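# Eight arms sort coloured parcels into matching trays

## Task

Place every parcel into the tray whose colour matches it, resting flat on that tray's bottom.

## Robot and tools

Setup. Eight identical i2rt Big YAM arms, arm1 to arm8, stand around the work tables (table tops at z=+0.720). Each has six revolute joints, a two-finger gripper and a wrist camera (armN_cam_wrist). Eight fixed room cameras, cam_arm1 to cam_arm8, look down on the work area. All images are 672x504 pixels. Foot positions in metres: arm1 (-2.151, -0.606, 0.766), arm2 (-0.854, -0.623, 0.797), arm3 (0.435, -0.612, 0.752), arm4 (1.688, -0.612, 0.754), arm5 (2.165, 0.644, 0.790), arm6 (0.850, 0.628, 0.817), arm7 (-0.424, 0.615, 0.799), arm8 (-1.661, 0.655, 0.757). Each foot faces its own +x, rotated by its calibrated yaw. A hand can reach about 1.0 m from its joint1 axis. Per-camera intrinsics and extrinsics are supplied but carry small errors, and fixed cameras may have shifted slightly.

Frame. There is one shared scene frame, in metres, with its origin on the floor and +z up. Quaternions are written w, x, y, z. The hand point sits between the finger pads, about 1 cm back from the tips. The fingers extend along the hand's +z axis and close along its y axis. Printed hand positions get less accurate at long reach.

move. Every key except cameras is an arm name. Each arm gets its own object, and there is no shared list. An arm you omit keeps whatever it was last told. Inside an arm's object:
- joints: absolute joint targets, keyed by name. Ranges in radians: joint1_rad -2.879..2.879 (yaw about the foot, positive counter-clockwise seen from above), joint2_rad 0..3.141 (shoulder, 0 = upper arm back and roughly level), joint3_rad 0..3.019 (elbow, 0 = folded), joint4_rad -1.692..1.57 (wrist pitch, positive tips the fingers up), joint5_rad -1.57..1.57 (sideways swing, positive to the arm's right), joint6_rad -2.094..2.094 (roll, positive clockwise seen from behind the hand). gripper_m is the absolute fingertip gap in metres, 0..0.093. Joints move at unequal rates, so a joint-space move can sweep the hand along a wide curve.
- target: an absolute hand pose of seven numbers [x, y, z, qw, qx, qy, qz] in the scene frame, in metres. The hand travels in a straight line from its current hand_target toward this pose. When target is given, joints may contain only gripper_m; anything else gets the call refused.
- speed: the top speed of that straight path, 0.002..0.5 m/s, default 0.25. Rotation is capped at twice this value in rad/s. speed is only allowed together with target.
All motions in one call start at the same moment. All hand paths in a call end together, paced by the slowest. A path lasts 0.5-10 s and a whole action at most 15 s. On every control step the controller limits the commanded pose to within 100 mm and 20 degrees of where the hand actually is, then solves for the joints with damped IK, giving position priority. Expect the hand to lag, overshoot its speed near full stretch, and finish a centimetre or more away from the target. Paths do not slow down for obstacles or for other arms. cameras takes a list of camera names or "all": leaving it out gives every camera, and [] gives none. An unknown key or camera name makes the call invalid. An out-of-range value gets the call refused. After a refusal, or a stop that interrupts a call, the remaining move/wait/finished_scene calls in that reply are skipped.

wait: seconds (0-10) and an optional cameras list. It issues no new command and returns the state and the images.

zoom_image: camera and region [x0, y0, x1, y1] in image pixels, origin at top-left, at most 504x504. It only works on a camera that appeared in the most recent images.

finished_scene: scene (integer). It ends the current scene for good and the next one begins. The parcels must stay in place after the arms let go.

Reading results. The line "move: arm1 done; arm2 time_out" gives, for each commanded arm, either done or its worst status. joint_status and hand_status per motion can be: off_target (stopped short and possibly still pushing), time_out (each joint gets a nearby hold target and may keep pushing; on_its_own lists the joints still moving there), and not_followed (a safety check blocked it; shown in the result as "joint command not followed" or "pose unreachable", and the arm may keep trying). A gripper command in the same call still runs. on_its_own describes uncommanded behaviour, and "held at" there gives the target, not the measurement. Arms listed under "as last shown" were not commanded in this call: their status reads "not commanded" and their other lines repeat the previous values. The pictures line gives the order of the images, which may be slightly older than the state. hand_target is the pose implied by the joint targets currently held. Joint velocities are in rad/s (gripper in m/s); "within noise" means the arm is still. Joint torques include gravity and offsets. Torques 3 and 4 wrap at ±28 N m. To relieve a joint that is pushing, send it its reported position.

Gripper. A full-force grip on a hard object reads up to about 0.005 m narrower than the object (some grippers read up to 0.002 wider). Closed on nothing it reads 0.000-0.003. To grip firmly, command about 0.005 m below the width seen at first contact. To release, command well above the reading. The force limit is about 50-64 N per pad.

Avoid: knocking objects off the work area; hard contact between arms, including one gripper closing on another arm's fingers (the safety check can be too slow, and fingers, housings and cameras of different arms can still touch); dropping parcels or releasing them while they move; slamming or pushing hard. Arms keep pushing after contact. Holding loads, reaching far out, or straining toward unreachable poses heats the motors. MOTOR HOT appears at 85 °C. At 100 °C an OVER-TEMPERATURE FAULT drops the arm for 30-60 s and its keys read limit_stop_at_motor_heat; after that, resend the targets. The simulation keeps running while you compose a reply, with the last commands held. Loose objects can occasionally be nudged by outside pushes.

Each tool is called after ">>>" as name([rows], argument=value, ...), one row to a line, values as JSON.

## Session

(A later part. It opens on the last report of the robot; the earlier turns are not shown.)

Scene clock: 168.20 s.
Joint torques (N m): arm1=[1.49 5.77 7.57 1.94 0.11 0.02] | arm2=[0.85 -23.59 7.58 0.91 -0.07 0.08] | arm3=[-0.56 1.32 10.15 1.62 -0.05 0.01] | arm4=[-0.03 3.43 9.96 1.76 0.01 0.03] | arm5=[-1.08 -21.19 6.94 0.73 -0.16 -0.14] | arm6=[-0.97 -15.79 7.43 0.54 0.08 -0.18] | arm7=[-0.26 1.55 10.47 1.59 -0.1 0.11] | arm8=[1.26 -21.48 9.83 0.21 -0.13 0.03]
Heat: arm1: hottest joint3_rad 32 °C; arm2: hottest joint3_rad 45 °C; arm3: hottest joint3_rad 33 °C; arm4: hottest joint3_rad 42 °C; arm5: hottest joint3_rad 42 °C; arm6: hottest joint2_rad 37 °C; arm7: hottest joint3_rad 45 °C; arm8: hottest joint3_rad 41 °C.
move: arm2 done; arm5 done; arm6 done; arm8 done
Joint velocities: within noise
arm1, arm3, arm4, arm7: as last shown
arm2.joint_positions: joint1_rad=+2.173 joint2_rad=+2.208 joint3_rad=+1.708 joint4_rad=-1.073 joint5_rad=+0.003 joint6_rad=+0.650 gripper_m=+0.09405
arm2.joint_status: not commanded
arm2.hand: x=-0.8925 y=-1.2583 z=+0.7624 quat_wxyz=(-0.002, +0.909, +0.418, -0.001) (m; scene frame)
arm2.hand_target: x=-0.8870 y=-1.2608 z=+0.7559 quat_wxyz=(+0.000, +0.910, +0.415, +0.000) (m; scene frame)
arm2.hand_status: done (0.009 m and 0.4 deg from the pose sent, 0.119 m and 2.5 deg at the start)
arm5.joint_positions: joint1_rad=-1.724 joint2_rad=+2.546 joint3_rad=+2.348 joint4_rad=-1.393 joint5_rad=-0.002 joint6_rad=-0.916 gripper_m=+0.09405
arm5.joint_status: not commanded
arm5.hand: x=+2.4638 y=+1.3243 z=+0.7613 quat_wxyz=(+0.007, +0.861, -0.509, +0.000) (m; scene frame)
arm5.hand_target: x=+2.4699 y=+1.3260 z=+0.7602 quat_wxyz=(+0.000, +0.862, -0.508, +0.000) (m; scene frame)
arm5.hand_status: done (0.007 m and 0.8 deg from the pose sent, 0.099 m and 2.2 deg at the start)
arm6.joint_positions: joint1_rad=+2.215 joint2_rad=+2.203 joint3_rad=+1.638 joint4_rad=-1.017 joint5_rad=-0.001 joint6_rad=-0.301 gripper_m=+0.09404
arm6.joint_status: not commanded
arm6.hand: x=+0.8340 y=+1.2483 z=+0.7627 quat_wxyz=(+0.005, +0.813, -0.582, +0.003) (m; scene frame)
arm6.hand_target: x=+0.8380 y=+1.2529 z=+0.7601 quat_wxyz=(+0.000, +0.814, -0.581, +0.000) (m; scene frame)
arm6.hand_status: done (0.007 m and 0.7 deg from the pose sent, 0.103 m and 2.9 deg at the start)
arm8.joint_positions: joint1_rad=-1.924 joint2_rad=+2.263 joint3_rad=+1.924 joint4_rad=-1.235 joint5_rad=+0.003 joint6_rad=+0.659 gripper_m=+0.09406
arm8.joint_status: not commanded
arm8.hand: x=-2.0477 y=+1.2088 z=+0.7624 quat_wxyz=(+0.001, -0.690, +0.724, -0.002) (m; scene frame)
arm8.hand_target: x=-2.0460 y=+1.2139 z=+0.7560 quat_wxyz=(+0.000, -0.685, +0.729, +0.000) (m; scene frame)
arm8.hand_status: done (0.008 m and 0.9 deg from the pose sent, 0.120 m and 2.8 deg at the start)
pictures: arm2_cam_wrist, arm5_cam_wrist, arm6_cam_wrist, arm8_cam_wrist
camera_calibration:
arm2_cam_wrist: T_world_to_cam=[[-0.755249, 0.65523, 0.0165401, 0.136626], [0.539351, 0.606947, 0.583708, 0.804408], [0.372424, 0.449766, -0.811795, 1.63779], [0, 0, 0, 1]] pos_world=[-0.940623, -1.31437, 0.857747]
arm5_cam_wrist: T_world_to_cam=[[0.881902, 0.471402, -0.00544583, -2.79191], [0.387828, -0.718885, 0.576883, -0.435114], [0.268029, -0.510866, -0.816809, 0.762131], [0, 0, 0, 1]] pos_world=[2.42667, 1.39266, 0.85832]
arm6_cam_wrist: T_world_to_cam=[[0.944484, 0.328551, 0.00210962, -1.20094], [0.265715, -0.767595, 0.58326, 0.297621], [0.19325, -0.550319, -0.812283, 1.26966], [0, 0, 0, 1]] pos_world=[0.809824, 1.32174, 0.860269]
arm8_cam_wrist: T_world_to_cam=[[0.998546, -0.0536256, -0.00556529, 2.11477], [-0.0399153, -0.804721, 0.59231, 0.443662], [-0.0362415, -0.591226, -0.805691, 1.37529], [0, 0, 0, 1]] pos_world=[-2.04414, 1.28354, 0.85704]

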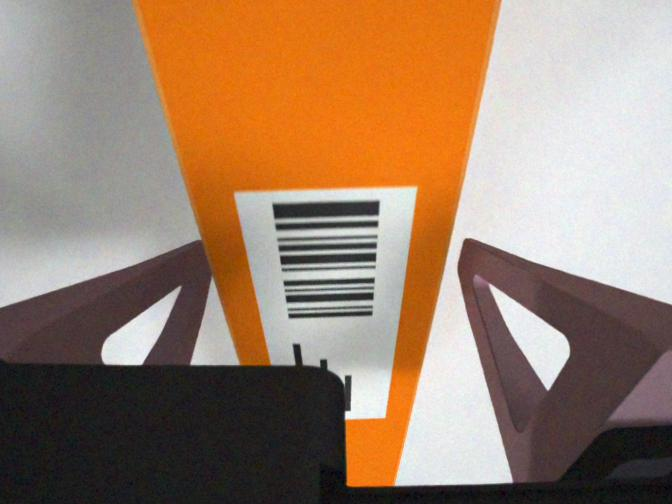

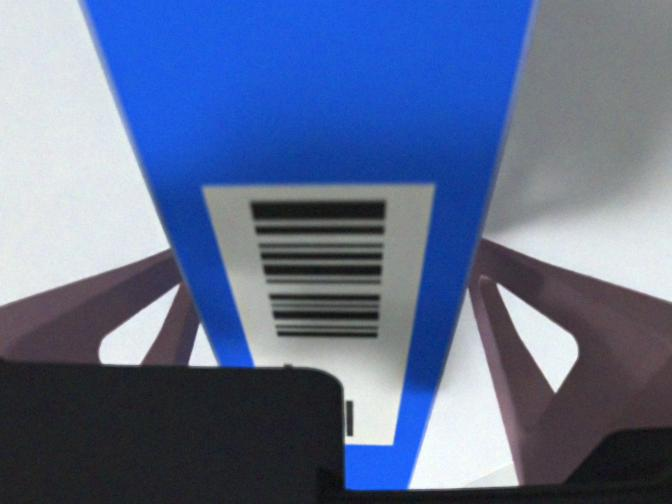

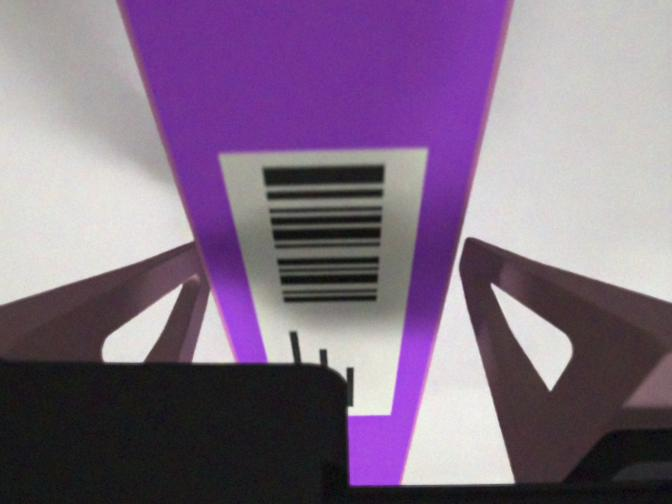

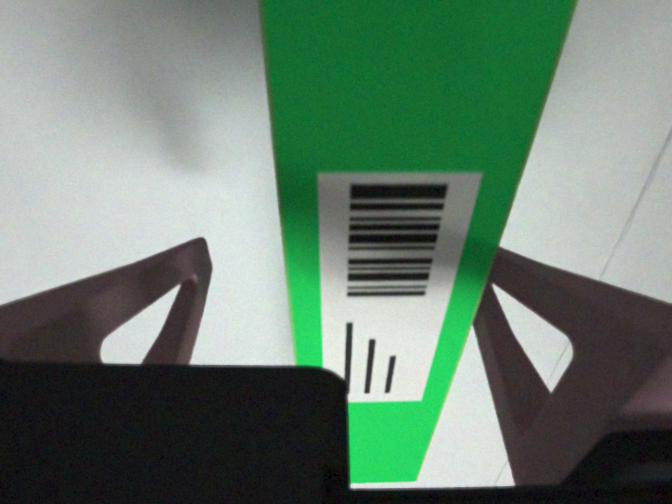

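>>> move(arm8={"joints":{"gripper_m":0.05}}, arm5={"joints":{"gripper_m":0.05}}, arm2={"joints":{"gripper_m":0.05}}, arm6={"joints":{"gripper_m":0.05}}, cameras=[])

>>> move(arm8={"target":[-2.046,1.214,0.92,0,-0.6845,0.729,0]}, arm5={"target":[2.46,1.315,0.92,0,-0.862,0.508,0]}, arm2={"target":[-0.887,-1.255,0.92,0,0.91,0.415,0]}, arm6={"target":[0.838,1.253,0.92,0,-0.814,0.581,0]}, cameras=[])

>>> move(arm8={"joints":{"joint2_rad":1.0,"joint3_rad":1.12,"joint4_rad":-1.65,"joint5_rad":0}}, arm5={"joints":{"joint2_rad":1.0,"joint3_rad":1.12,"joint4_rad":-1.65,"joint5_rad":0}}, arm2={"joints":{"joint2_rad":1.0,"joint3_rad":1.12,"joint4_rad":-1.65,"joint5_rad":0}}, arm6={"joints":{"joint2_rad":1.0,"joint3_rad":1.12,"joint4_rad":-1.65,"joint5_rad":0}}, cameras=["arm8_cam_wrist","arm5_cam_wrist","arm2_cam_wrist","arm6_cam_wrist"])

>>> move(arm8={"joints":{"joint1_rad":0.419,"joint6_rad":0.16}}, arm5={"joints":{"joint1_rad":1.553,"joint6_rad":0.07}}, arm2={"joints":{"joint1_rad":-2.058,"joint6_rad":0.42}}, arm6={"joints":{"joint1_rad":-1.276,"joint6_rad":0.0}}, cameras=[])

>>> move(arm8={"target":[-1.785,0.0,0.90,0,0.819,0.574,0]}, arm5={"target":[1.98,0.0,0.90,0,0.819,0.574,0]}, arm2={"target":[-0.22,-0.33,0.90,0,0,1,0]}, arm6={"target":[0.64,0.0,0.90,0,0.809,0.588,0]}, cameras=["cam_arm1","cam_arm2","cam_arm3","cam_arm4"])

Scene clock: 222.57 s.
Joint torques (N m): arm1=[1.26 5.36 7.57 1.94 0.11 0] | arm2=[0.85 -23.59 7.6 0.88 -0.05 0.07] | arm3=[-0.56 1.26 10.17 1.59 -0.05 0] | arm4=[-0.03 3.49 9.96 1.77 0.01 0.03] | arm5=[-1.61 -21.48 6.9 0.68 -0.16 -0.14] | arm6=[-1.03 -15.62 7.41 0.55 0.07 -0.16] | arm7=[-0.32 1.49 10.41 1.61 -0.1 0.13] | arm8=[1.32 -21.77 9.76 0.21 -0.13 0.04]
Heat: arm1: hottest joint3_rad 32 °C; arm2: hottest joint2_rad 39 °C; arm3: hottest joint3_rad 33 °C; arm4: hottest joint3_rad 42 °C; arm5: hottest joint3_rad 40 °C; arm6: hottest joint2_rad 37 °C; arm7: hottest joint3_rad 46 °C; arm8: hottest joint2_rad 42 °C.
move: arm2 off_target; arm5 off_target; arm6 off_target; arm8 off_target
Joint velocities: within noise
arm1, arm3, arm4, arm7: as last shown
arm2.joint_positions: joint1_rad=+2.173 joint2_rad=+2.208 joint3_rad=+1.708 joint4_rad=-1.072 joint5_rad=+0.002 joint6_rad=+0.651 gripper_m=+0.05870
arm2.joint_status: gripper_m off_target (ended at +0.05874, target +0.05000)
arm2.hand: x=-0.8924 y=-1.2585 z=+0.7624 quat_wxyz=(-0.002, +0.909, +0.417, -0.001) (m; scene frame)
arm2.hand_target: x=-0.8871 y=-1.2608 z=+0.7559 quat_wxyz=(+0.000, +0.910, +0.415, +0.000) (m; scene frame)
arm2.hand_status: not commanded
arm5.joint_positions: joint1_rad=-1.724 joint2_rad=+2.546 joint3_rad=+2.348 joint4_rad=-1.393 joint5_rad=-0.001 joint6_rad=-0.917 gripper_m=+0.05859
arm5.joint_status: gripper_m off_target (ended at +0.05862, target +0.05000)
arm5.hand: x=+2.4639 y=+1.3244 z=+0.7613 quat_wxyz=(+0.006, +0.861, -0.509, +0.001) (m; scene frame)
arm5.hand_target: x=+2.4699 y=+1.3260 z=+0.7602 quat_wxyz=(+0.000, +0.862, -0.508, +0.000) (m; scene frame)
arm5.hand_status: not commanded
arm6.joint_positions: joint1_rad=+2.215 joint2_rad=+2.203 joint3_rad=+1.638 joint4_rad=-1.016 joint5_rad=-0.001 joint6_rad=-0.303 gripper_m=+0.05960
arm6.joint_status: gripper_m off_target (ended at +0.05963, target +0.05000)
arm6.hand: x=+0.8340 y=+1.2484 z=+0.7627 quat_wxyz=(+0.005, +0.814, -0.581, +0.003) (m; scene frame)
arm6.hand_target: x=+0.8380 y=+1.2530 z=+0.7601 quat_wxyz=(+0.000, +0.814, -0.581, +0.000) (m; scene frame)
arm6.hand_status: not commanded
arm8.joint_positions: joint1_rad=-1.925 joint2_rad=+2.263 joint3_rad=+1.924 joint4_rad=-1.235 joint5_rad=+0.003 joint6_rad=+0.660 gripper_m=+0.06007
arm8.joint_status: gripper_m off_target (ended at +0.06010, target +0.05000)
arm8.hand: x=-2.0471 y=+1.2092 z=+0.7624 quat_wxyz=(+0.001, -0.689, +0.724, -0.002) (m; scene frame)
arm8.hand_target: x=-2.0459 y=+1.2139 z=+0.7560 quat_wxyz=(+0.000, -0.684, +0.729, +0.000) (m; scene frame)
arm8.hand_status: not commanded
pictures: none
No camera images: "cameras" was empty.

Scene clock: 224.17 s.
Joint torques (N m): arm1=[1.55 5.95 7.45 1.95 0.1 0.02] | arm2=[0.79 -22.12 11.32 0.16 -0.05 0.07] | arm3=[-0.56 1.32 10.14 1.58 -0.04 0] | arm4=[-0.03 3.43 9.96 1.77 0.01 0.03] | arm5=[-0.62 -21.19 10.13 -0.31 -0.18 -0.1] | arm6=[-1.03 -16.44 11.82 -0.25 0.08 -0.16] | arm7=[-0.32 1.55 10.44 1.62 -0.08 0.12] | arm8=[1.44 -20.84 14.91 -0.66 -0.11 0.03]
Heat: arm1: hottest joint3_rad 32 °C; arm2: hottest joint2_rad 39 °C; arm3: hottest joint3_rad 33 °C; arm4: hottest joint3_rad 42 °C; arm5: hottest joint3_rad 40 °C; arm6: hottest joint2_rad 37 °C; arm7: hottest joint3_rad 46 °C; arm8: hottest joint2_rad 42 °C.
move: arm2 off_target; arm5 off_target; arm6 off_target; arm8 off_target
Joint velocities: within noise
arm1, arm3, arm4, arm7: as last shown
arm2.joint_positions: joint1_rad=+2.173 joint2_rad=+2.031 joint3_rad=+1.831 joint4_rad=-1.384 joint5_rad=+0.002 joint6_rad=+0.651 gripper_m=+0.05870
arm2.joint_status: not commanded
arm2.hand: x=-0.8915 y=-1.2440 z=+0.9146 quat_wxyz=(-0.007, +0.909, +0.417, +0.002) (m; scene frame)
arm2.hand_target: x=-0.8870 y=-1.2546 z=+0.9201 quat_wxyz=(+0.000, +0.910, +0.415, +0.000) (m; scene frame)
arm2.hand_status: off_target (0.013 m and 0.9 deg from the pose sent, 0.158 m and 0.4 deg at the start)
arm5.joint_positions: joint1_rad=-1.724 joint2_rad=+2.428 joint3_rad=+2.499 joint4_rad=-1.674 joint5_rad=-0.001 joint6_rad=-0.917 gripper_m=+0.05859
arm5.joint_status: not commanded
arm5.hand: x=+2.4564 y=+1.3077 z=+0.9039 quat_wxyz=(+0.012, +0.861, -0.509, +0.001) (m; scene frame)
arm5.hand_target: x=+2.4596 y=+1.3142 z=+0.9201 quat_wxyz=(-0.004, +0.862, -0.508, -0.001) (m; scene frame)
arm5.hand_status: off_target (0.018 m and 1.4 deg from the pose sent, 0.159 m and 0.8 deg at the start; pose on its path clipped on 5 of 48 steps; a joint's target at an end of its range on 20 of 48 steps)
arm6.joint_positions: joint1_rad=+2.215 joint2_rad=+2.046 joint3_rad=+1.750 joint4_rad=-1.324 joint5_rad=-0.001 joint6_rad=-0.303 gripper_m=+0.05960
arm6.joint_status: not commanded
arm6.hand: x=+0.8344 y=+1.2366 z=+0.8961 quat_wxyz=(+0.020, +0.813, -0.581, +0.015) (m; scene frame)
arm6.hand_target: x=+0.8381 y=+1.2519 z=+0.9201 quat_wxyz=(+0.000, +0.814, -0.581, +0.000) (m; scene frame)
arm6.hand_status: off_target (0.029 m and 2.8 deg from the pose sent, 0.157 m and 0.6 deg at the start; pose on its path clipped on 2 of 48 steps)
arm8.joint_positions: joint1_rad=-1.925 joint2_rad=+2.167 joint3_rad=+2.150 joint4_rad=-1.579 joint5_rad=+0.003 joint6_rad=+0.660 gripper_m=+0.06007
arm8.joint_status: not commanded
arm8.hand: x=-2.0420 y=+1.2021 z=+0.9102 quat_wxyz=(-0.001, -0.689, +0.724, -0.013) (m; scene frame)
arm8.hand_target: x=-2.0455 y=+1.2134 z=+0.9202 quat_wxyz=(+0.000, -0.685, +0.729, +0.001) (m; scene frame)
arm8.hand_status: off_target (0.016 m and 1.7 deg from the pose sent, 0.158 m and 0.8 deg at the start; pose on its path clipped on 3 of 48 steps)
pictures: none
No camera images: "cameras" was empty.

Scene clock: 226.20 s.
Joint torques (N m): arm1=[1.44 5.48 7.56 2.02 0.11 0] | arm2=[0.85 -6.36 8.35 0.44 -0.04 0.06] | arm3=[-0.67 1.32 10.21 1.62 -0.05 0] | arm4=[-0.03 3.43 9.96 1.76 0.01 0.03] | arm5=[-1.26 -3.55 7.23 0.53 -0.14 -0.09] | arm6=[-1.03 -3.84 8.79 0.06 0.04 -0.16] | arm7=[-0.32 1.55 10.43 1.59 -0.08 0.11] | arm8=[1.55 -5.19 9.54 -0.25 -0.13 0.03]
Heat: arm1: hottest joint3_rad 32 °C; arm2: hottest joint2_rad 39 °C; arm3: hottest joint3_rad 33 °C; arm4: hottest joint3_rad 42 °C; arm5: hottest joint3_rad 40 °C; arm6: hottest joint2_rad 37 °C; arm7: hottest joint3_rad 46 °C; arm8: hottest joint2_rad 42 °C.
move: arm2 done; arm5 done; arm6 done; arm8 done
Joint velocities: within noise
arm1.joint_positions: joint1_rad=+0.458 joint2_rad=+0.456 joint3_rad=+1.438 joint4_rad=-1.139 joint5_rad=+0.063 joint6_rad=-0.074 gripper_m=+0.09396
arm1.joint_status: not commanded
arm1.hand: x=-1.9866 y=-0.6052 z=+1.4040 quat_wxyz=(-0.650, +0.024, -0.759, +0.041) (m; scene frame)
arm1.hand_target: x=-1.9921 y=-0.6053 z=+1.4119 quat_wxyz=(-0.658, +0.023, -0.752, +0.041) (m; scene frame)
arm1.hand_status: not commanded
arm2.joint_positions: joint1_rad=+2.173 joint2_rad=+1.006 joint3_rad=+1.121 joint4_rad=-1.646 joint5_rad=+0.002 joint6_rad=+0.651 gripper_m=+0.05870
arm2.joint_status: all done
arm2.hand: x=-0.8705 y=-0.8883 z=+1.0821 quat_wxyz=(+0.016, +0.909, +0.417, -0.010) (m; scene frame)
arm2.hand_target: x=-0.8681 y=-0.8865 z=+1.0830 quat_wxyz=(+0.018, +0.910, +0.415, -0.009) (m; scene frame)
arm2.hand_status: not commanded
arm3.joint_positions: joint1_rad=+0.288 joint2_rad=+0.566 joint3_rad=+1.355 joint4_rad=-1.309 joint5_rad=+0.227 joint6_rad=-0.408 gripper_m=+0.09396
arm3.joint_status: not commanded
arm3.hand: x=+0.2384 y=-0.5089 z=+1.2929 quat_wxyz=(-0.272, +0.862, -0.018, -0.428) (m; scene frame)
arm3.hand_target: x=+0.2407 y=-0.5098 z=+1.3061 quat_wxyz=(-0.276, +0.854, -0.020, -0.440) (m; scene frame)
arm3.hand_status: not commanded
arm4.joint_positions: joint1_rad=-0.202 joint2_rad=+0.526 joint3_rad=+1.372 joint4_rad=-1.530 joint5_rad=+0.176 joint6_rad=+0.279 gripper_m=+0.09396
arm4.joint_status: not commanded
arm4.hand: x=+1.8391 y=-0.5129 z=+1.2624 quat_wxyz=(-0.405, +0.175, -0.887, -0.138) (m; scene frame)
arm4.hand_target: x=+1.8372 y=-0.5146 z=+1.2716 quat_wxyz=(-0.414, +0.173, -0.882, -0.143) (m; scene frame)
arm4.hand_status: not commanded
arm5.joint_positions: joint1_rad=-1.724 joint2_rad=+1.008 joint3_rad=+1.115 joint4_rad=-1.655 joint5_rad=-0.001 joint6_rad=-0.917 gripper_m=+0.05859
arm5.joint_status: all done
arm5.hand: x=+2.2695 y=+0.8827 z=+1.0741 quat_wxyz=(-0.015, +0.861, -0.509, -0.002) (m; scene frame)
arm5.hand_target: x=+2.2702 y=+0.8834 z=+1.0781 quat_wxyz=(-0.024, +0.861, -0.508, -0.002) (m; scene frame)
arm5.hand_status: not commanded
arm6.joint_positions: joint1_rad=+2.215 joint2_rad=+1.012 joint3_rad=+1.115 joint4_rad=-1.645 joint5_rad=-0.001 joint6_rad=-0.303 gripper_m=+0.05960
arm6.joint_status: all done
arm6.hand: x=+0.8437 y=+0.8938 z=+1.0985 quat_wxyz=(-0.012, +0.814, -0.581, -0.009) (m; scene frame)
arm6.hand_target: x=+0.8454 y=+0.8918 z=+1.1032 quat_wxyz=(-0.016, +0.814, -0.581, -0.012) (m; scene frame)
arm6.hand_status: not commanded
arm7.joint_positions: joint1_rad=-0.316 joint2_rad=+0.535 joint3_rad=+1.368 joint4_rad=-1.177 joint5_rad=-0.073 joint6_rad=-0.126 gripper_m=+0.09396
arm7.joint_status: not commanded
arm7.hand: x=-0.2873 y=+0.4416 z=+1.3804 quat_wxyz=(-0.508, -0.311, -0.757, +0.270) (m; scene frame)
arm7.hand_target: x=-0.2897 y=+0.4449 z=+1.3917 quat_wxyz=(-0.517, -0.307, -0.750, +0.275) (m; scene frame)
arm7.hand_status: not commanded
arm8.joint_positions: joint1_rad=-1.925 joint2_rad=+1.013 joint3_rad=+1.124 joint4_rad=-1.646 joint5_rad=+0.003 joint6_rad=+0.660 gripper_m=+0.06007
arm8.joint_status: all done
arm8.hand: x=-1.8134 y=+0.8751 z=+1.0415 quat_wxyz=(+0.004, -0.689, +0.724, +0.017) (m; scene frame)
arm8.hand_target: x=-1.8104 y=+0.8727 z=+1.0431 quat_wxyz=(+0.003, -0.684, +0.729, +0.020) (m; scene frame)
arm8.hand_status: not commanded
pictures: arm2_cam_wrist, arm5_cam_wrist, arm6_cam_wrist, arm8_cam_wrist
camera_calibration:
arm2_cam_wrist: T_world_to_cam=[[-0.754761, 0.655935, -0.0091706, -0.0655683], [0.540936, 0.630223, 0.556963, 0.432482], [0.371111, 0.415414, -0.830487, 1.71132], [0, 0, 0, 1]] pos_world=[-0.918525, -0.940459, 1.17975]
arm5_cam_wrist: T_world_to_cam=[[0.881353, 0.471602, 0.0284306, -2.44598], [0.378392, -0.74063, 0.555236, -0.793769], [0.282907, -0.478601, -0.831207, 0.797335], [0, 0, 0, 1]] pos_world=[2.23056, 0.947246, 1.17302]
arm6_cam_wrist: T_world_to_cam=[[0.943729, 0.330387, 0.014819, -1.10919], [0.267895, -0.789963, 0.551535, -0.119946], [0.193926, -0.516529, -0.83402, 1.33857], [0, 0, 0, 1]] pos_world=[0.819324, 0.963118, 1.19898]
arm8_cam_wrist: T_world_to_cam=[[0.998054, -0.0549633, -0.0294541, 1.88966], [-0.0285478, -0.822667, 0.567806, 0.0810763], [-0.0554394, -0.56586, -0.822635, 1.37201], [0, 0, 0, 1]] pos_world=[-1.80761, 0.946925, 1.13828]

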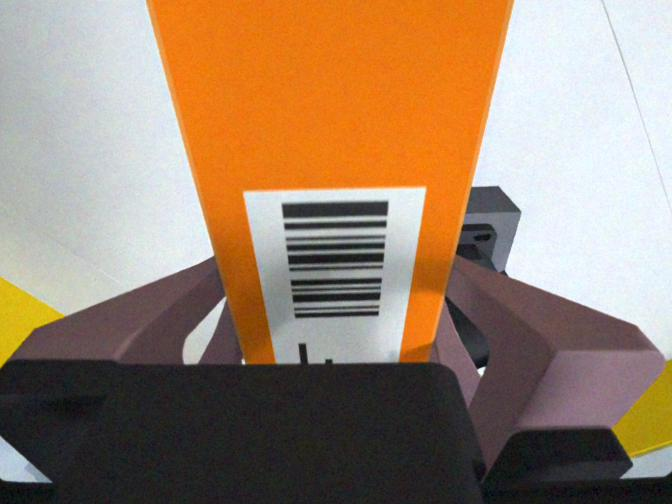

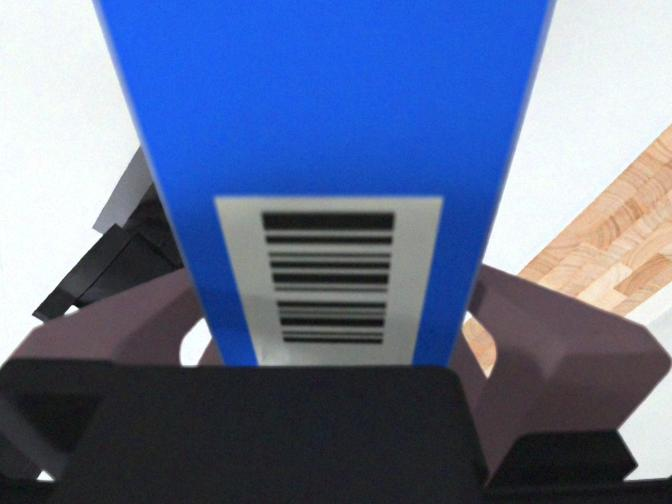

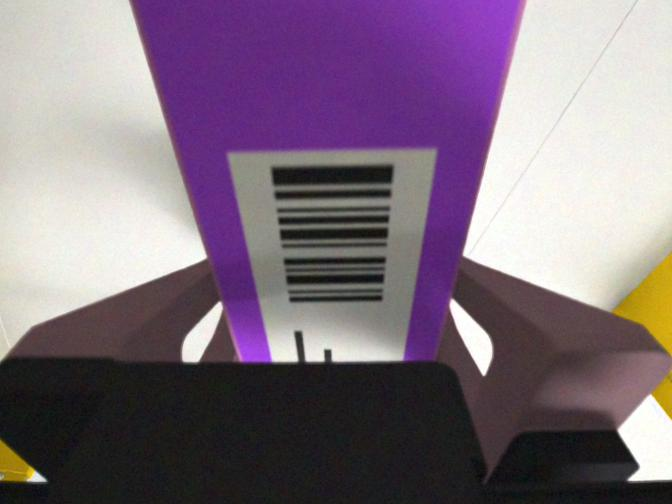

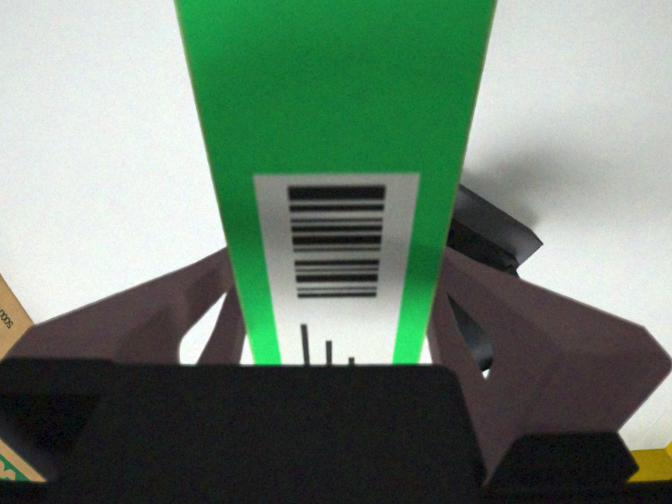

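Scene clock: 229.03 s.
Joint torques (N m): arm1=[1.14 5.42 7.54 1.89 0.09 -0.02] | arm2=[-0.44 -6.77 8.36 0.43 -0.04 -0.18] | arm3=[-0.67 1.2 10.21 1.63 -0.04 0.01] | arm4=[-0.03 3.43 9.96 1.77 0.01 0.03] | arm5=[-0.21 -4.19 7.24 0.43 -0.11 0.03] | arm6=[-1.32 -3.9 8.8 0.05 0.02 -0.02] | arm7=[-0.38 1.61 10.47 1.58 -0.09 0.12] | arm8=[2.43 -5.48 9.58 -0.29 -0.11 -0.1]
Heat: arm1: hottest joint3_rad 32 °C; arm2: hottest joint2_rad 38 °C; arm3: hottest joint3_rad 33 °C; arm4: hottest joint3_rad 42 °C; arm5: hottest joint3_rad 40 °C; arm6: hottest joint3_rad 37 °C; arm7: hottest joint3_rad 46 °C; arm8: hottest joint2_rad 41 °C.
move: arm2 done; arm5 done; arm6 done; arm8 done
Joint velocities: within noise
arm1, arm3, arm4, arm7: as last shown
arm2.joint_positions: joint1_rad=-2.050 joint2_rad=+1.010 joint3_rad=+1.121 joint4_rad=-1.646 joint5_rad=+0.002 joint6_rad=+0.432 gripper_m=+0.05884
arm2.joint_status: all done
arm2.hand: x=-0.6117 y=-0.5127 z=+1.0814 quat_wxyz=(-0.017, -0.001, -1.000, -0.007) (m; scene frame)
arm2.hand_target: x=-0.6135 y=-0.5155 z=+1.0834 quat_wxyz=(-0.018, +0.001, -1.000, -0.009) (m; scene frame)
arm2.hand_status: not commanded
arm5.joint_positions: joint1_rad=+1.545 joint2_rad=+1.012 joint3_rad=+1.115 joint4_rad=-1.652 joint5_rad=-0.001 joint6_rad=+0.060 gripper_m=+0.05850
arm5.joint_status: all done
arm5.hand: x=+2.0886 y=+0.3895 z=+1.0695 quat_wxyz=(+0.005, +0.819, +0.574, -0.005) (m; scene frame)
arm5.hand_target: x=+2.0906 y=+0.3891 z=+1.0743 quat_wxyz=(+0.011, +0.819, +0.573, -0.012) (m; scene frame)
arm5.hand_status: not commanded
arm6.joint_positions: joint1_rad=-1.266 joint2_rad=+1.012 joint3_rad=+1.115 joint4_rad=-1.645 joint5_rad=+0.000 joint6_rad=-0.007 gripper_m=+0.05975
arm6.joint_status: all done
arm6.hand: x=+0.7680 y=+0.3758 z=+1.0985 quat_wxyz=(-0.008, -0.807, -0.591, +0.012) (m; scene frame)
arm6.hand_target: x=+0.7664 y=+0.3785 z=+1.1032 quat_wxyz=(-0.012, -0.811, -0.584, +0.017) (m; scene frame)
arm6.hand_status: not commanded
arm8.joint_positions: joint1_rad=+0.413 joint2_rad=+1.013 joint3_rad=+1.124 joint4_rad=-1.646 joint5_rad=+0.001 joint6_rad=+0.167 gripper_m=+0.06008
arm8.joint_status: all done
arm8.hand: x=-1.7129 y=+0.3933 z=+1.0420 quat_wxyz=(-0.012, -0.822, -0.569, +0.013) (m; scene frame)
arm8.hand_target: x=-1.7105 y=+0.3966 z=+1.0436 quat_wxyz=(-0.015, -0.818, -0.574, +0.015) (m; scene frame)
arm8.hand_status: not commanded
pictures: none
No camera images: "cameras" was empty.

Scene clock: 232.00 s.
Joint torques (N m): arm1=[1.14 5.71 7.6 1.91 0.12 0.01] | arm2=[0.5 -25.29 12.07 0.09 0.01 -0.04] | arm3=[-0.56 1.26 10.17 1.61 -0.05 0] | arm4=[-0.03 3.43 9.95 1.77 0.01 0.03] | arm5=[0.15 -18.43 10.15 -0.35 -0.02 0.04] | arm6=[-1.26 -15.91 12.52 -0.21 0.02 -0.11] | arm7=[-0.38 1.61 10.47 1.57 -0.09 0.12] | arm8=[2.37 -20.54 14.76 -0.65 -0.1 -0.09]
Heat: arm1: hottest joint3_rad 32 °C; arm2: hottest joint2_rad 38 °C; arm3: hottest joint3_rad 33 °C; arm4: hottest joint3_rad 42 °C; arm5: hottest joint3_rad 40 °C; arm6: hottest joint3_rad 37 °C; arm7: hottest joint3_rad 46 °C; arm8: hottest joint2_rad 41 °C.
move: arm2 off_target; arm5 off_target; arm6 off_target; arm8 off_target
Joint velocities: within noise
arm1, arm3, arm4, arm7: as last shown
arm2.joint_positions: joint1_rad=-2.050 joint2_rad=+2.252 joint3_rad=+2.143 joint4_rad=-1.484 joint5_rad=+0.002 joint6_rad=+0.432 gripper_m=+0.05884
arm2.joint_status: not commanded
arm2.hand: x=-0.2294 y=-0.3368 z=+0.8922 quat_wxyz=(+0.010, -0.001, -1.000, +0.005) (m; scene frame)
arm2.hand_target: x=-0.2205 y=-0.3303 z=+0.9001 quat_wxyz=(+0.000, +0.000, -1.000, +0.000) (m; scene frame)
arm2.hand_status: off_target (0.014 m and 1.3 deg from the pose sent, 0.469 m and 2.1 deg at the start)
arm5.joint_positions: joint1_rad=+1.546 joint2_rad=+2.158 joint3_rad=+1.977 joint4_rad=-1.424 joint5_rad=-0.001 joint6_rad=+0.061 gripper_m=+0.05850
arm5.joint_status: not commanded
arm5.hand: x=+1.9794 y=+0.0148 z=+0.8795 quat_wxyz=(-0.012, +0.818, +0.575, +0.017) (m; scene frame)
arm5.hand_target: x=+1.9803 y=+0.0010 z=+0.9001 quat_wxyz=(+0.000, +0.819, +0.574, +0.000) (m; scene frame)
arm5.hand_status: off_target (0.025 m and 2.4 deg from the pose sent, 0.438 m and 0.8 deg at the start)
arm6.joint_positions: joint1_rad=-1.267 joint2_rad=+2.146 joint3_rad=+1.891 joint4_rad=-1.351 joint5_rad=+0.000 joint6_rad=-0.007 gripper_m=+0.05975
arm6.joint_status: not commanded
arm6.hand: x=+0.6505 y=+0.0142 z=+0.8862 quat_wxyz=(+0.011, -0.807, -0.591, -0.014) (m; scene frame)
arm6.hand_target: x=+0.6403 y=+0.0010 z=+0.9002 quat_wxyz=(+0.000, -0.809, -0.588, +0.000) (m; scene frame)
arm6.hand_status: off_target (0.022 m and 2.1 deg from the pose sent, 0.444 m and 1.7 deg at the start)
arm8.joint_positions: joint1_rad=+0.415 joint2_rad=+2.131 joint3_rad=+2.032 joint4_rad=-1.499 joint5_rad=+0.001 joint6_rad=+0.167 gripper_m=+0.06008
arm8.joint_status: not commanded
arm8.hand: x=-1.7862 y=+0.0136 z=+0.8897 quat_wxyz=(+0.010, -0.822, -0.570, -0.009) (m; scene frame)
arm8.hand_target: x=-1.7849 y=+0.0008 z=+0.9002 quat_wxyz=(+0.000, -0.819, -0.574, +0.000) (m; scene frame)
arm8.hand_status: off_target (0.017 m and 1.6 deg from the pose sent, 0.424 m and 2.2 deg at the start)
pictures: cam_arm1, cam_arm2, cam_arm3, cam_arm4

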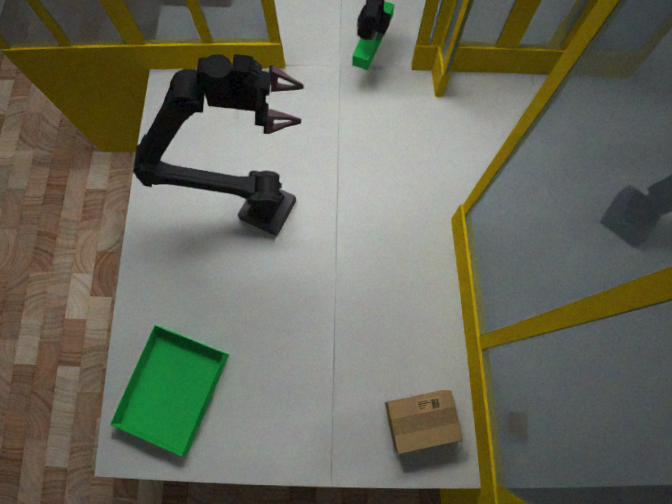

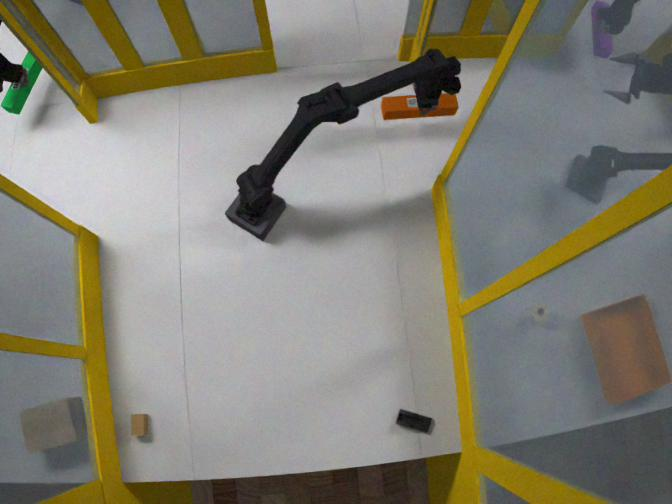

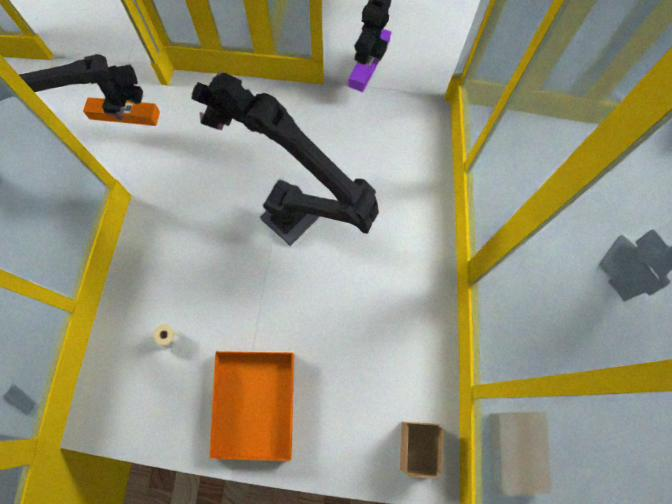

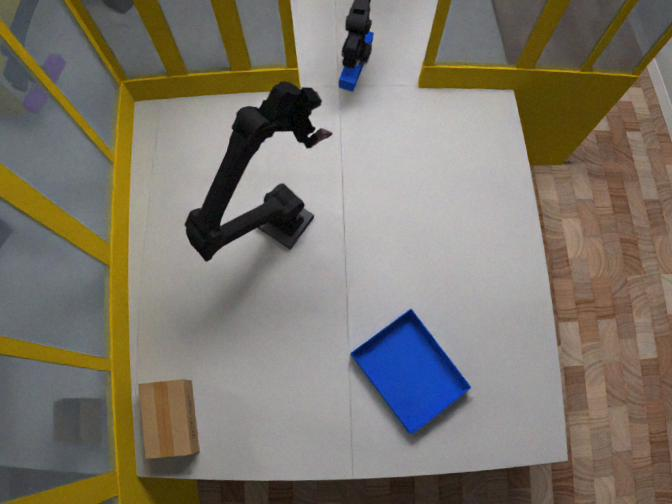

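>>> move(arm8={"target":[-1.785,-0.005,0.757,0,0.819,0.574,0],"speed":0.2}, arm5={"target":[1.98,-0.005,0.757,0,0.819,0.574,0],"speed":0.2}, arm2={"target":[-0.21,-0.325,0.757,0,0,1,0],"speed":0.2}, arm6={"target":[0.635,-0.005,0.757,0,0.809,0.588,0],"speed":0.2}, arm1={"joints":{"joint1_rad":1.45,"joint2_rad":1.0,"joint3_rad":1.12,"joint4_rad":-1.65,"joint5_rad":0,"joint6_rad":0}}, arm4={"joints":{"joint1_rad":0.175,"joint2_rad":1.0,"joint3_rad":1.12,"joint4_rad":-1.65,"joint5_rad":0,"joint6_rad":0}}, arm3={"joints":{"joint1_rad":0.244,"joint2_rad":1.0,"joint3_rad":1.12,"joint4_rad":-1.65,"joint5_rad":0,"joint6_rad":-0.36}}, arm7={"joints":{"joint1_rad":-1.038,"joint2_rad":1.0,"joint3_rad":1.12,"joint4_rad":-1.65,"joint5_rad":0,"joint6_rad":0}}, cameras=[])

>>> move(arm8={"target":[-1.785,-0.005,0.749,0,0.819,0.574,0],"speed":0.06}, arm5={"target":[1.98,-0.005,0.752,0,0.819,0.574,0],"speed":0.06}, arm2={"target":[-0.21,-0.325,0.749,0,0,1,0],"speed":0.06}, arm6={"target":[0.635,-0.005,0.752,0,0.809,0.588,0],"speed":0.06}, cameras=["cam_arm1","cam_arm2","cam_arm3","cam_arm4"])

Scene clock: 255.33 s.
Joint torques (N m): arm1=[2.02 -3.96 9.36 -0.13 0.03 0.08] | arm2=[0.5 -25.7 9.35 0.81 0.02 -0.05] | arm3=[-1.96 -7.41 10.71 -0.23 -0.29 0.13] | arm4=[1.26 -4.19 10.89 -0.14 -0.14 -0.04] | arm5=[-0.44 -18.61 6.86 1.03 -0.1 0.05] | arm6=[-1.32 -16.09 8.53 0.7 0.19 -0.14] | arm7=[-1.14 -5.01 10.59 -0.23 0 0.2] | arm8=[2.14 -21.6 9.99 0.25 -0.13 -0.06]
Heat: arm1: hottest joint3_rad 33 °C; arm2: hottest joint3_rad 43 °C; arm3: hottest joint3_rad 33 °C; arm4: hottest joint3_rad 43 °C; arm5: hottest joint3_rad 41 °C; arm6: hottest joint3_rad 39 °C; arm7: hottest joint3_rad 46 °C; arm8: hottest joint2_rad 44 °C.
move: arm1 done; arm2 done; arm3 done; arm4 done; arm5 done; arm6 off_target; arm7 done; arm8 done
Joint velocities: within noise
arm1.joint_positions: joint1_rad=+1.437 joint2_rad=+0.998 joint3_rad=+1.112 joint4_rad=-1.638 joint5_rad=+0.001 joint6_rad=-0.008 gripper_m=+0.09398
arm1.joint_status: all done
arm1.hand: x=-2.0117 y=-0.3790 z=+1.0474 quat_wxyz=(-0.020, +0.489, -0.872, -0.005) (m; scene frame)
arm1.hand_target: x=-2.0153 y=-0.3780 z=+1.0500 quat_wxyz=(-0.017, +0.491, -0.871, -0.005) (m; scene frame)
arm1.hand_status: not commanded
arm2.joint_positions: joint1_rad=-2.050 joint2_rad=+2.390 joint3_rad=+2.053 joint4_rad=-1.241 joint5_rad=+0.002 joint6_rad=+0.433 gripper_m=+0.05884
arm2.joint_status: not commanded
arm2.hand: x=-0.2144 y=-0.3298 z=+0.7645 quat_wxyz=(+0.003, -0.001, -1.000, +0.002) (m; scene frame)
arm2.hand_target: x=-0.2103 y=-0.3252 z=+0.7570 quat_wxyz=(+0.000, +0.000, -1.000, +0.000) (m; scene frame)
arm2.hand_status: done (0.010 m and 0.4 deg from the pose sent, 0.137 m and 1.3 deg at the start)
arm3.joint_positions: joint1_rad=+0.260 joint2_rad=+1.012 joint3_rad=+1.103 joint4_rad=-1.638 joint5_rad=+0.004 joint6_rad=-0.376 gripper_m=+0.09396
arm3.joint_status: all done
arm3.hand: x=+0.1856 y=-0.5214 z=+1.0272 quat_wxyz=(-0.009, +1.000, +0.013, -0.007) (m; scene frame)
arm3.hand_target: x=+0.1878 y=-0.5186 z=+1.0367 quat_wxyz=(-0.010, +1.000, -0.003, -0.016) (m; scene frame)
arm3.hand_status: not commanded
arm4.joint_positions: joint1_rad=+0.162 joint2_rad=+1.005 joint3_rad=+1.113 joint4_rad=-1.639 joint5_rad=+0.002 joint6_rad=+0.008 gripper_m=+0.09398
arm4.joint_status: all done
arm4.hand: x=+1.8088 y=-0.3709 z=+1.0320 quat_wxyz=(-0.009, +0.525, -0.851, -0.009) (m; scene frame)
arm4.hand_target: x=+1.8045 y=-0.3708 z=+1.0359 quat_wxyz=(-0.010, +0.534, -0.845, -0.010) (m; scene frame)
arm4.hand_status: not commanded
arm5.joint_positions: joint1_rad=+1.547 joint2_rad=+2.285 joint3_rad=+1.870 joint4_rad=-1.172 joint5_rad=+0.000 joint6_rad=+0.062 gripper_m=+0.05850
arm5.joint_status: not commanded
arm5.hand: x=+1.9769 y=+0.0045 z=+0.7577 quat_wxyz=(-0.007, +0.819, +0.574, +0.009) (m; scene frame)
arm5.hand_target: x=+1.9800 y=-0.0049 z=+0.7572 quat_wxyz=(+0.000, +0.819, +0.574, +0.000) (m; scene frame)
arm5.hand_status: done (0.010 m and 1.3 deg from the pose sent, 0.124 m and 2.4 deg at the start)
arm6.joint_positions: joint1_rad=-1.271 joint2_rad=+2.302 joint3_rad=+1.827 joint4_rad=-1.109 joint5_rad=-0.004 joint6_rad=-0.008 gripper_m=+0.05975
arm6.joint_status: not commanded
arm6.hand: x=+0.6437 y=-0.0002 z=+0.7635 quat_wxyz=(+0.002, -0.808, -0.589, -0.006) (m; scene frame)
arm6.hand_target: x=+0.6350 y=-0.0046 z=+0.7572 quat_wxyz=(+0.000, -0.809, -0.588, +0.000) (m; scene frame)
arm6.hand_status: off_target (0.012 m and 0.8 deg from the pose sent, 0.132 m and 2.0 deg at the start)
arm7.joint_positions: joint1_rad=-1.029 joint2_rad=+1.004 joint3_rad=+1.116 joint4_rad=-1.640 joint5_rad=-0.002 joint6_rad=-0.009 gripper_m=+0.09395
arm7.joint_status: all done
arm7.hand: x=-0.4496 y=+0.3495 z=+1.0821 quat_wxyz=(-0.014, -0.737, -0.675, +0.015) (m; scene frame)
arm7.hand_target: x=-0.4521 y=+0.3520 z=+1.0845 quat_wxyz=(-0.013, -0.744, -0.668, +0.014) (m; scene frame)
arm7.hand_status: not commanded
arm8.joint_positions: joint1_rad=+0.416 joint2_rad=+2.245 joint3_rad=+1.888 joint4_rad=-1.220 joint5_rad=+0.003 joint6_rad=+0.167 gripper_m=+0.06008
arm8.joint_status: not commanded
arm8.hand: x=-1.7883 y=-0.0002 z=+0.7628 quat_wxyz=(+0.003, -0.821, -0.570, -0.001) (m; scene frame)
arm8.hand_target: x=-1.7850 y=-0.0048 z=+0.7571 quat_wxyz=(+0.000, -0.819, -0.574, +0.000) (m; scene frame)
arm8.hand_status: done (0.008 m and 0.6 deg from the pose sent, 0.134 m and 1.6 deg at the start)
pictures: none
No camera images: "cameras" was empty.

Scene clock: 256.30 s.
Joint torques (N m): arm1=[2.37 -3.49 9.36 -0.03 0.04 0.06] | arm2=[0.5 -25.05 8.85 1.18 0.01 -0.04] | arm3=[-2.02 -7.41 10.69 -0.23 -0.3 0.13] | arm4=[1.26 -4.19 10.91 -0.16 -0.14 -0.03] | arm5=[0.09 -17.9 6.71 1.31 -0.04 0.02] | arm6=[-1.32 -15.56 8.29 0.99 0.19 -0.14] | arm7=[-1.14 -5.01 10.59 -0.18 0.02 0.22] | arm8=[2.43 -20.72 9.33 0.49 -0.14 -0.08]
Heat: arm1: hottest joint3_rad 33 °C; arm2: hottest joint3_rad 43 °C; arm3: hottest joint3_rad 33 °C; arm4: hottest joint3_rad 43 °C; arm5: hottest joint3_rad 41 °C; arm6: hottest joint3_rad 39 °C; arm7: hottest joint3_rad 46 °C; arm8: hottest joint2_rad 44 °C.
move: arm2 off_target; arm5 off_target; arm6 off_target; arm8 off_target
Joint velocities: within noise
arm1, arm3, arm4, arm7: as last shown
arm2.joint_positions: joint1_rad=-2.050 joint2_rad=+2.390 joint3_rad=+2.053 joint4_rad=-1.236 joint5_rad=+0.002 joint6_rad=+0.433 gripper_m=+0.05884
arm2.joint_status: not commanded
arm2.hand: x=-0.2134 y=-0.3293 z=+0.7645 quat_wxyz=(+0.001, -0.001, -1.000, +0.001) (m; scene frame)
arm2.hand_target: x=-0.2105 y=-0.3254 z=+0.7491 quat_wxyz=(+0.000, +0.000, -1.000, +0.000) (m; scene frame)
arm2.hand_status: off_target (0.016 m and 0.2 deg from the pose sent, 0.017 m and 0.4 deg at the start)
arm5.joint_positions: joint1_rad=+1.547 joint2_rad=+2.285 joint3_rad=+1.870 joint4_rad=-1.170 joint5_rad=+0.000 joint6_rad=+0.062 gripper_m=+0.05850
arm5.joint_status: not commanded
arm5.hand: x=+1.9768 y=+0.0043 z=+0.7577 quat_wxyz=(-0.006, +0.819, +0.574, +0.009) (m; scene frame)
arm5.hand_target: x=+1.9801 y=-0.0048 z=+0.7522 quat_wxyz=(+0.000, +0.819, +0.574, +0.000) (m; scene frame)
arm5.hand_status: off_target (0.011 m and 1.3 deg from the pose sent, 0.012 m and 1.3 deg at the start)
arm6.joint_positions: joint1_rad=-1.271 joint2_rad=+2.302 joint3_rad=+1.827 joint4_rad=-1.108 joint5_rad=-0.004 joint6_rad=-0.008 gripper_m=+0.05975
arm6.joint_status: not commanded
arm6.hand: x=+0.6436 y=-0.0003 z=+0.7635 quat_wxyz=(+0.002, -0.808, -0.589, -0.006) (m; scene frame)
arm6.hand_target: x=+0.6350 y=-0.0045 z=+0.7523 quat_wxyz=(+0.000, -0.809, -0.588, +0.000) (m; scene frame)
arm6.hand_status: off_target (0.015 m and 0.8 deg from the pose sent, 0.015 m and 0.8 deg at the start)
arm8.joint_positions: joint1_rad=+0.416 joint2_rad=+2.245 joint3_rad=+1.888 joint4_rad=-1.212 joint5_rad=+0.003 joint6_rad=+0.167 gripper_m=+0.06008
arm8.joint_status: not commanded
arm8.hand: x=-1.7886 y=-0.0021 z=+0.7628 quat_wxyz=(+0.000, -0.821, -0.570, +0.002) (m; scene frame)
arm8.hand_target: x=-1.7850 y=-0.0046 z=+0.7492 quat_wxyz=(+0.000, -0.819, -0.574, +0.000) (m; scene frame)
arm8.hand_status: off_target (0.015 m and 0.6 deg from the pose sent, 0.015 m and 0.6 deg at the start)
pictures: cam_arm1, cam_arm2, cam_arm3, cam_arm4

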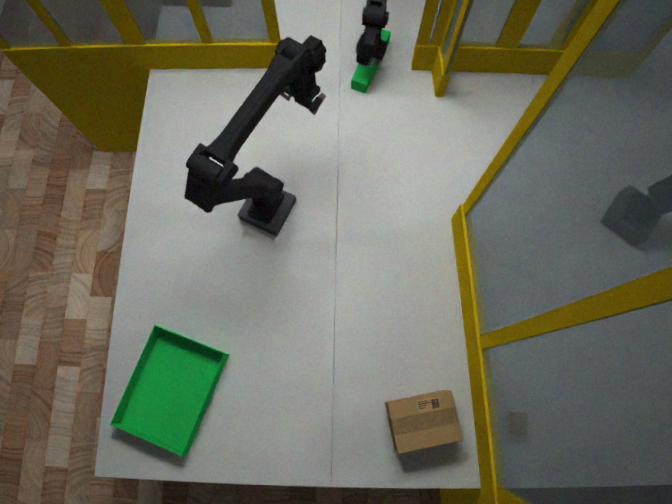

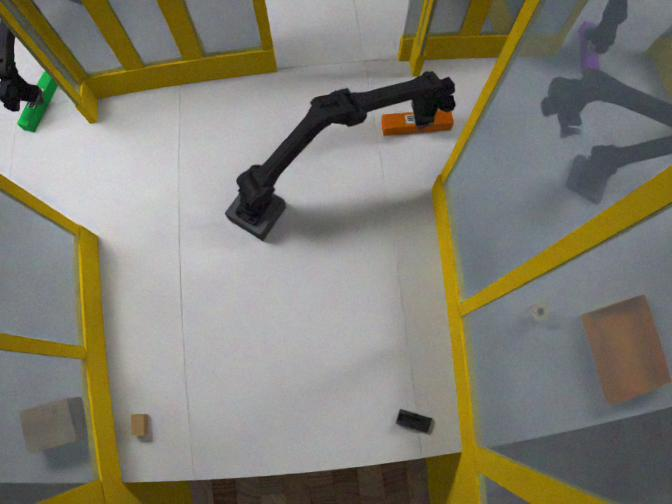

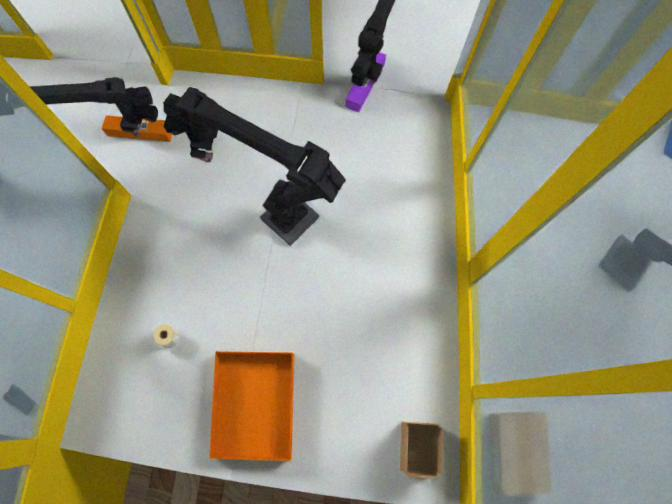

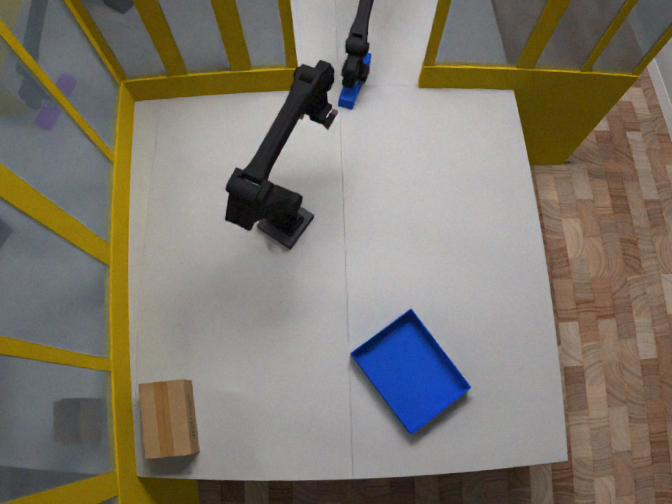

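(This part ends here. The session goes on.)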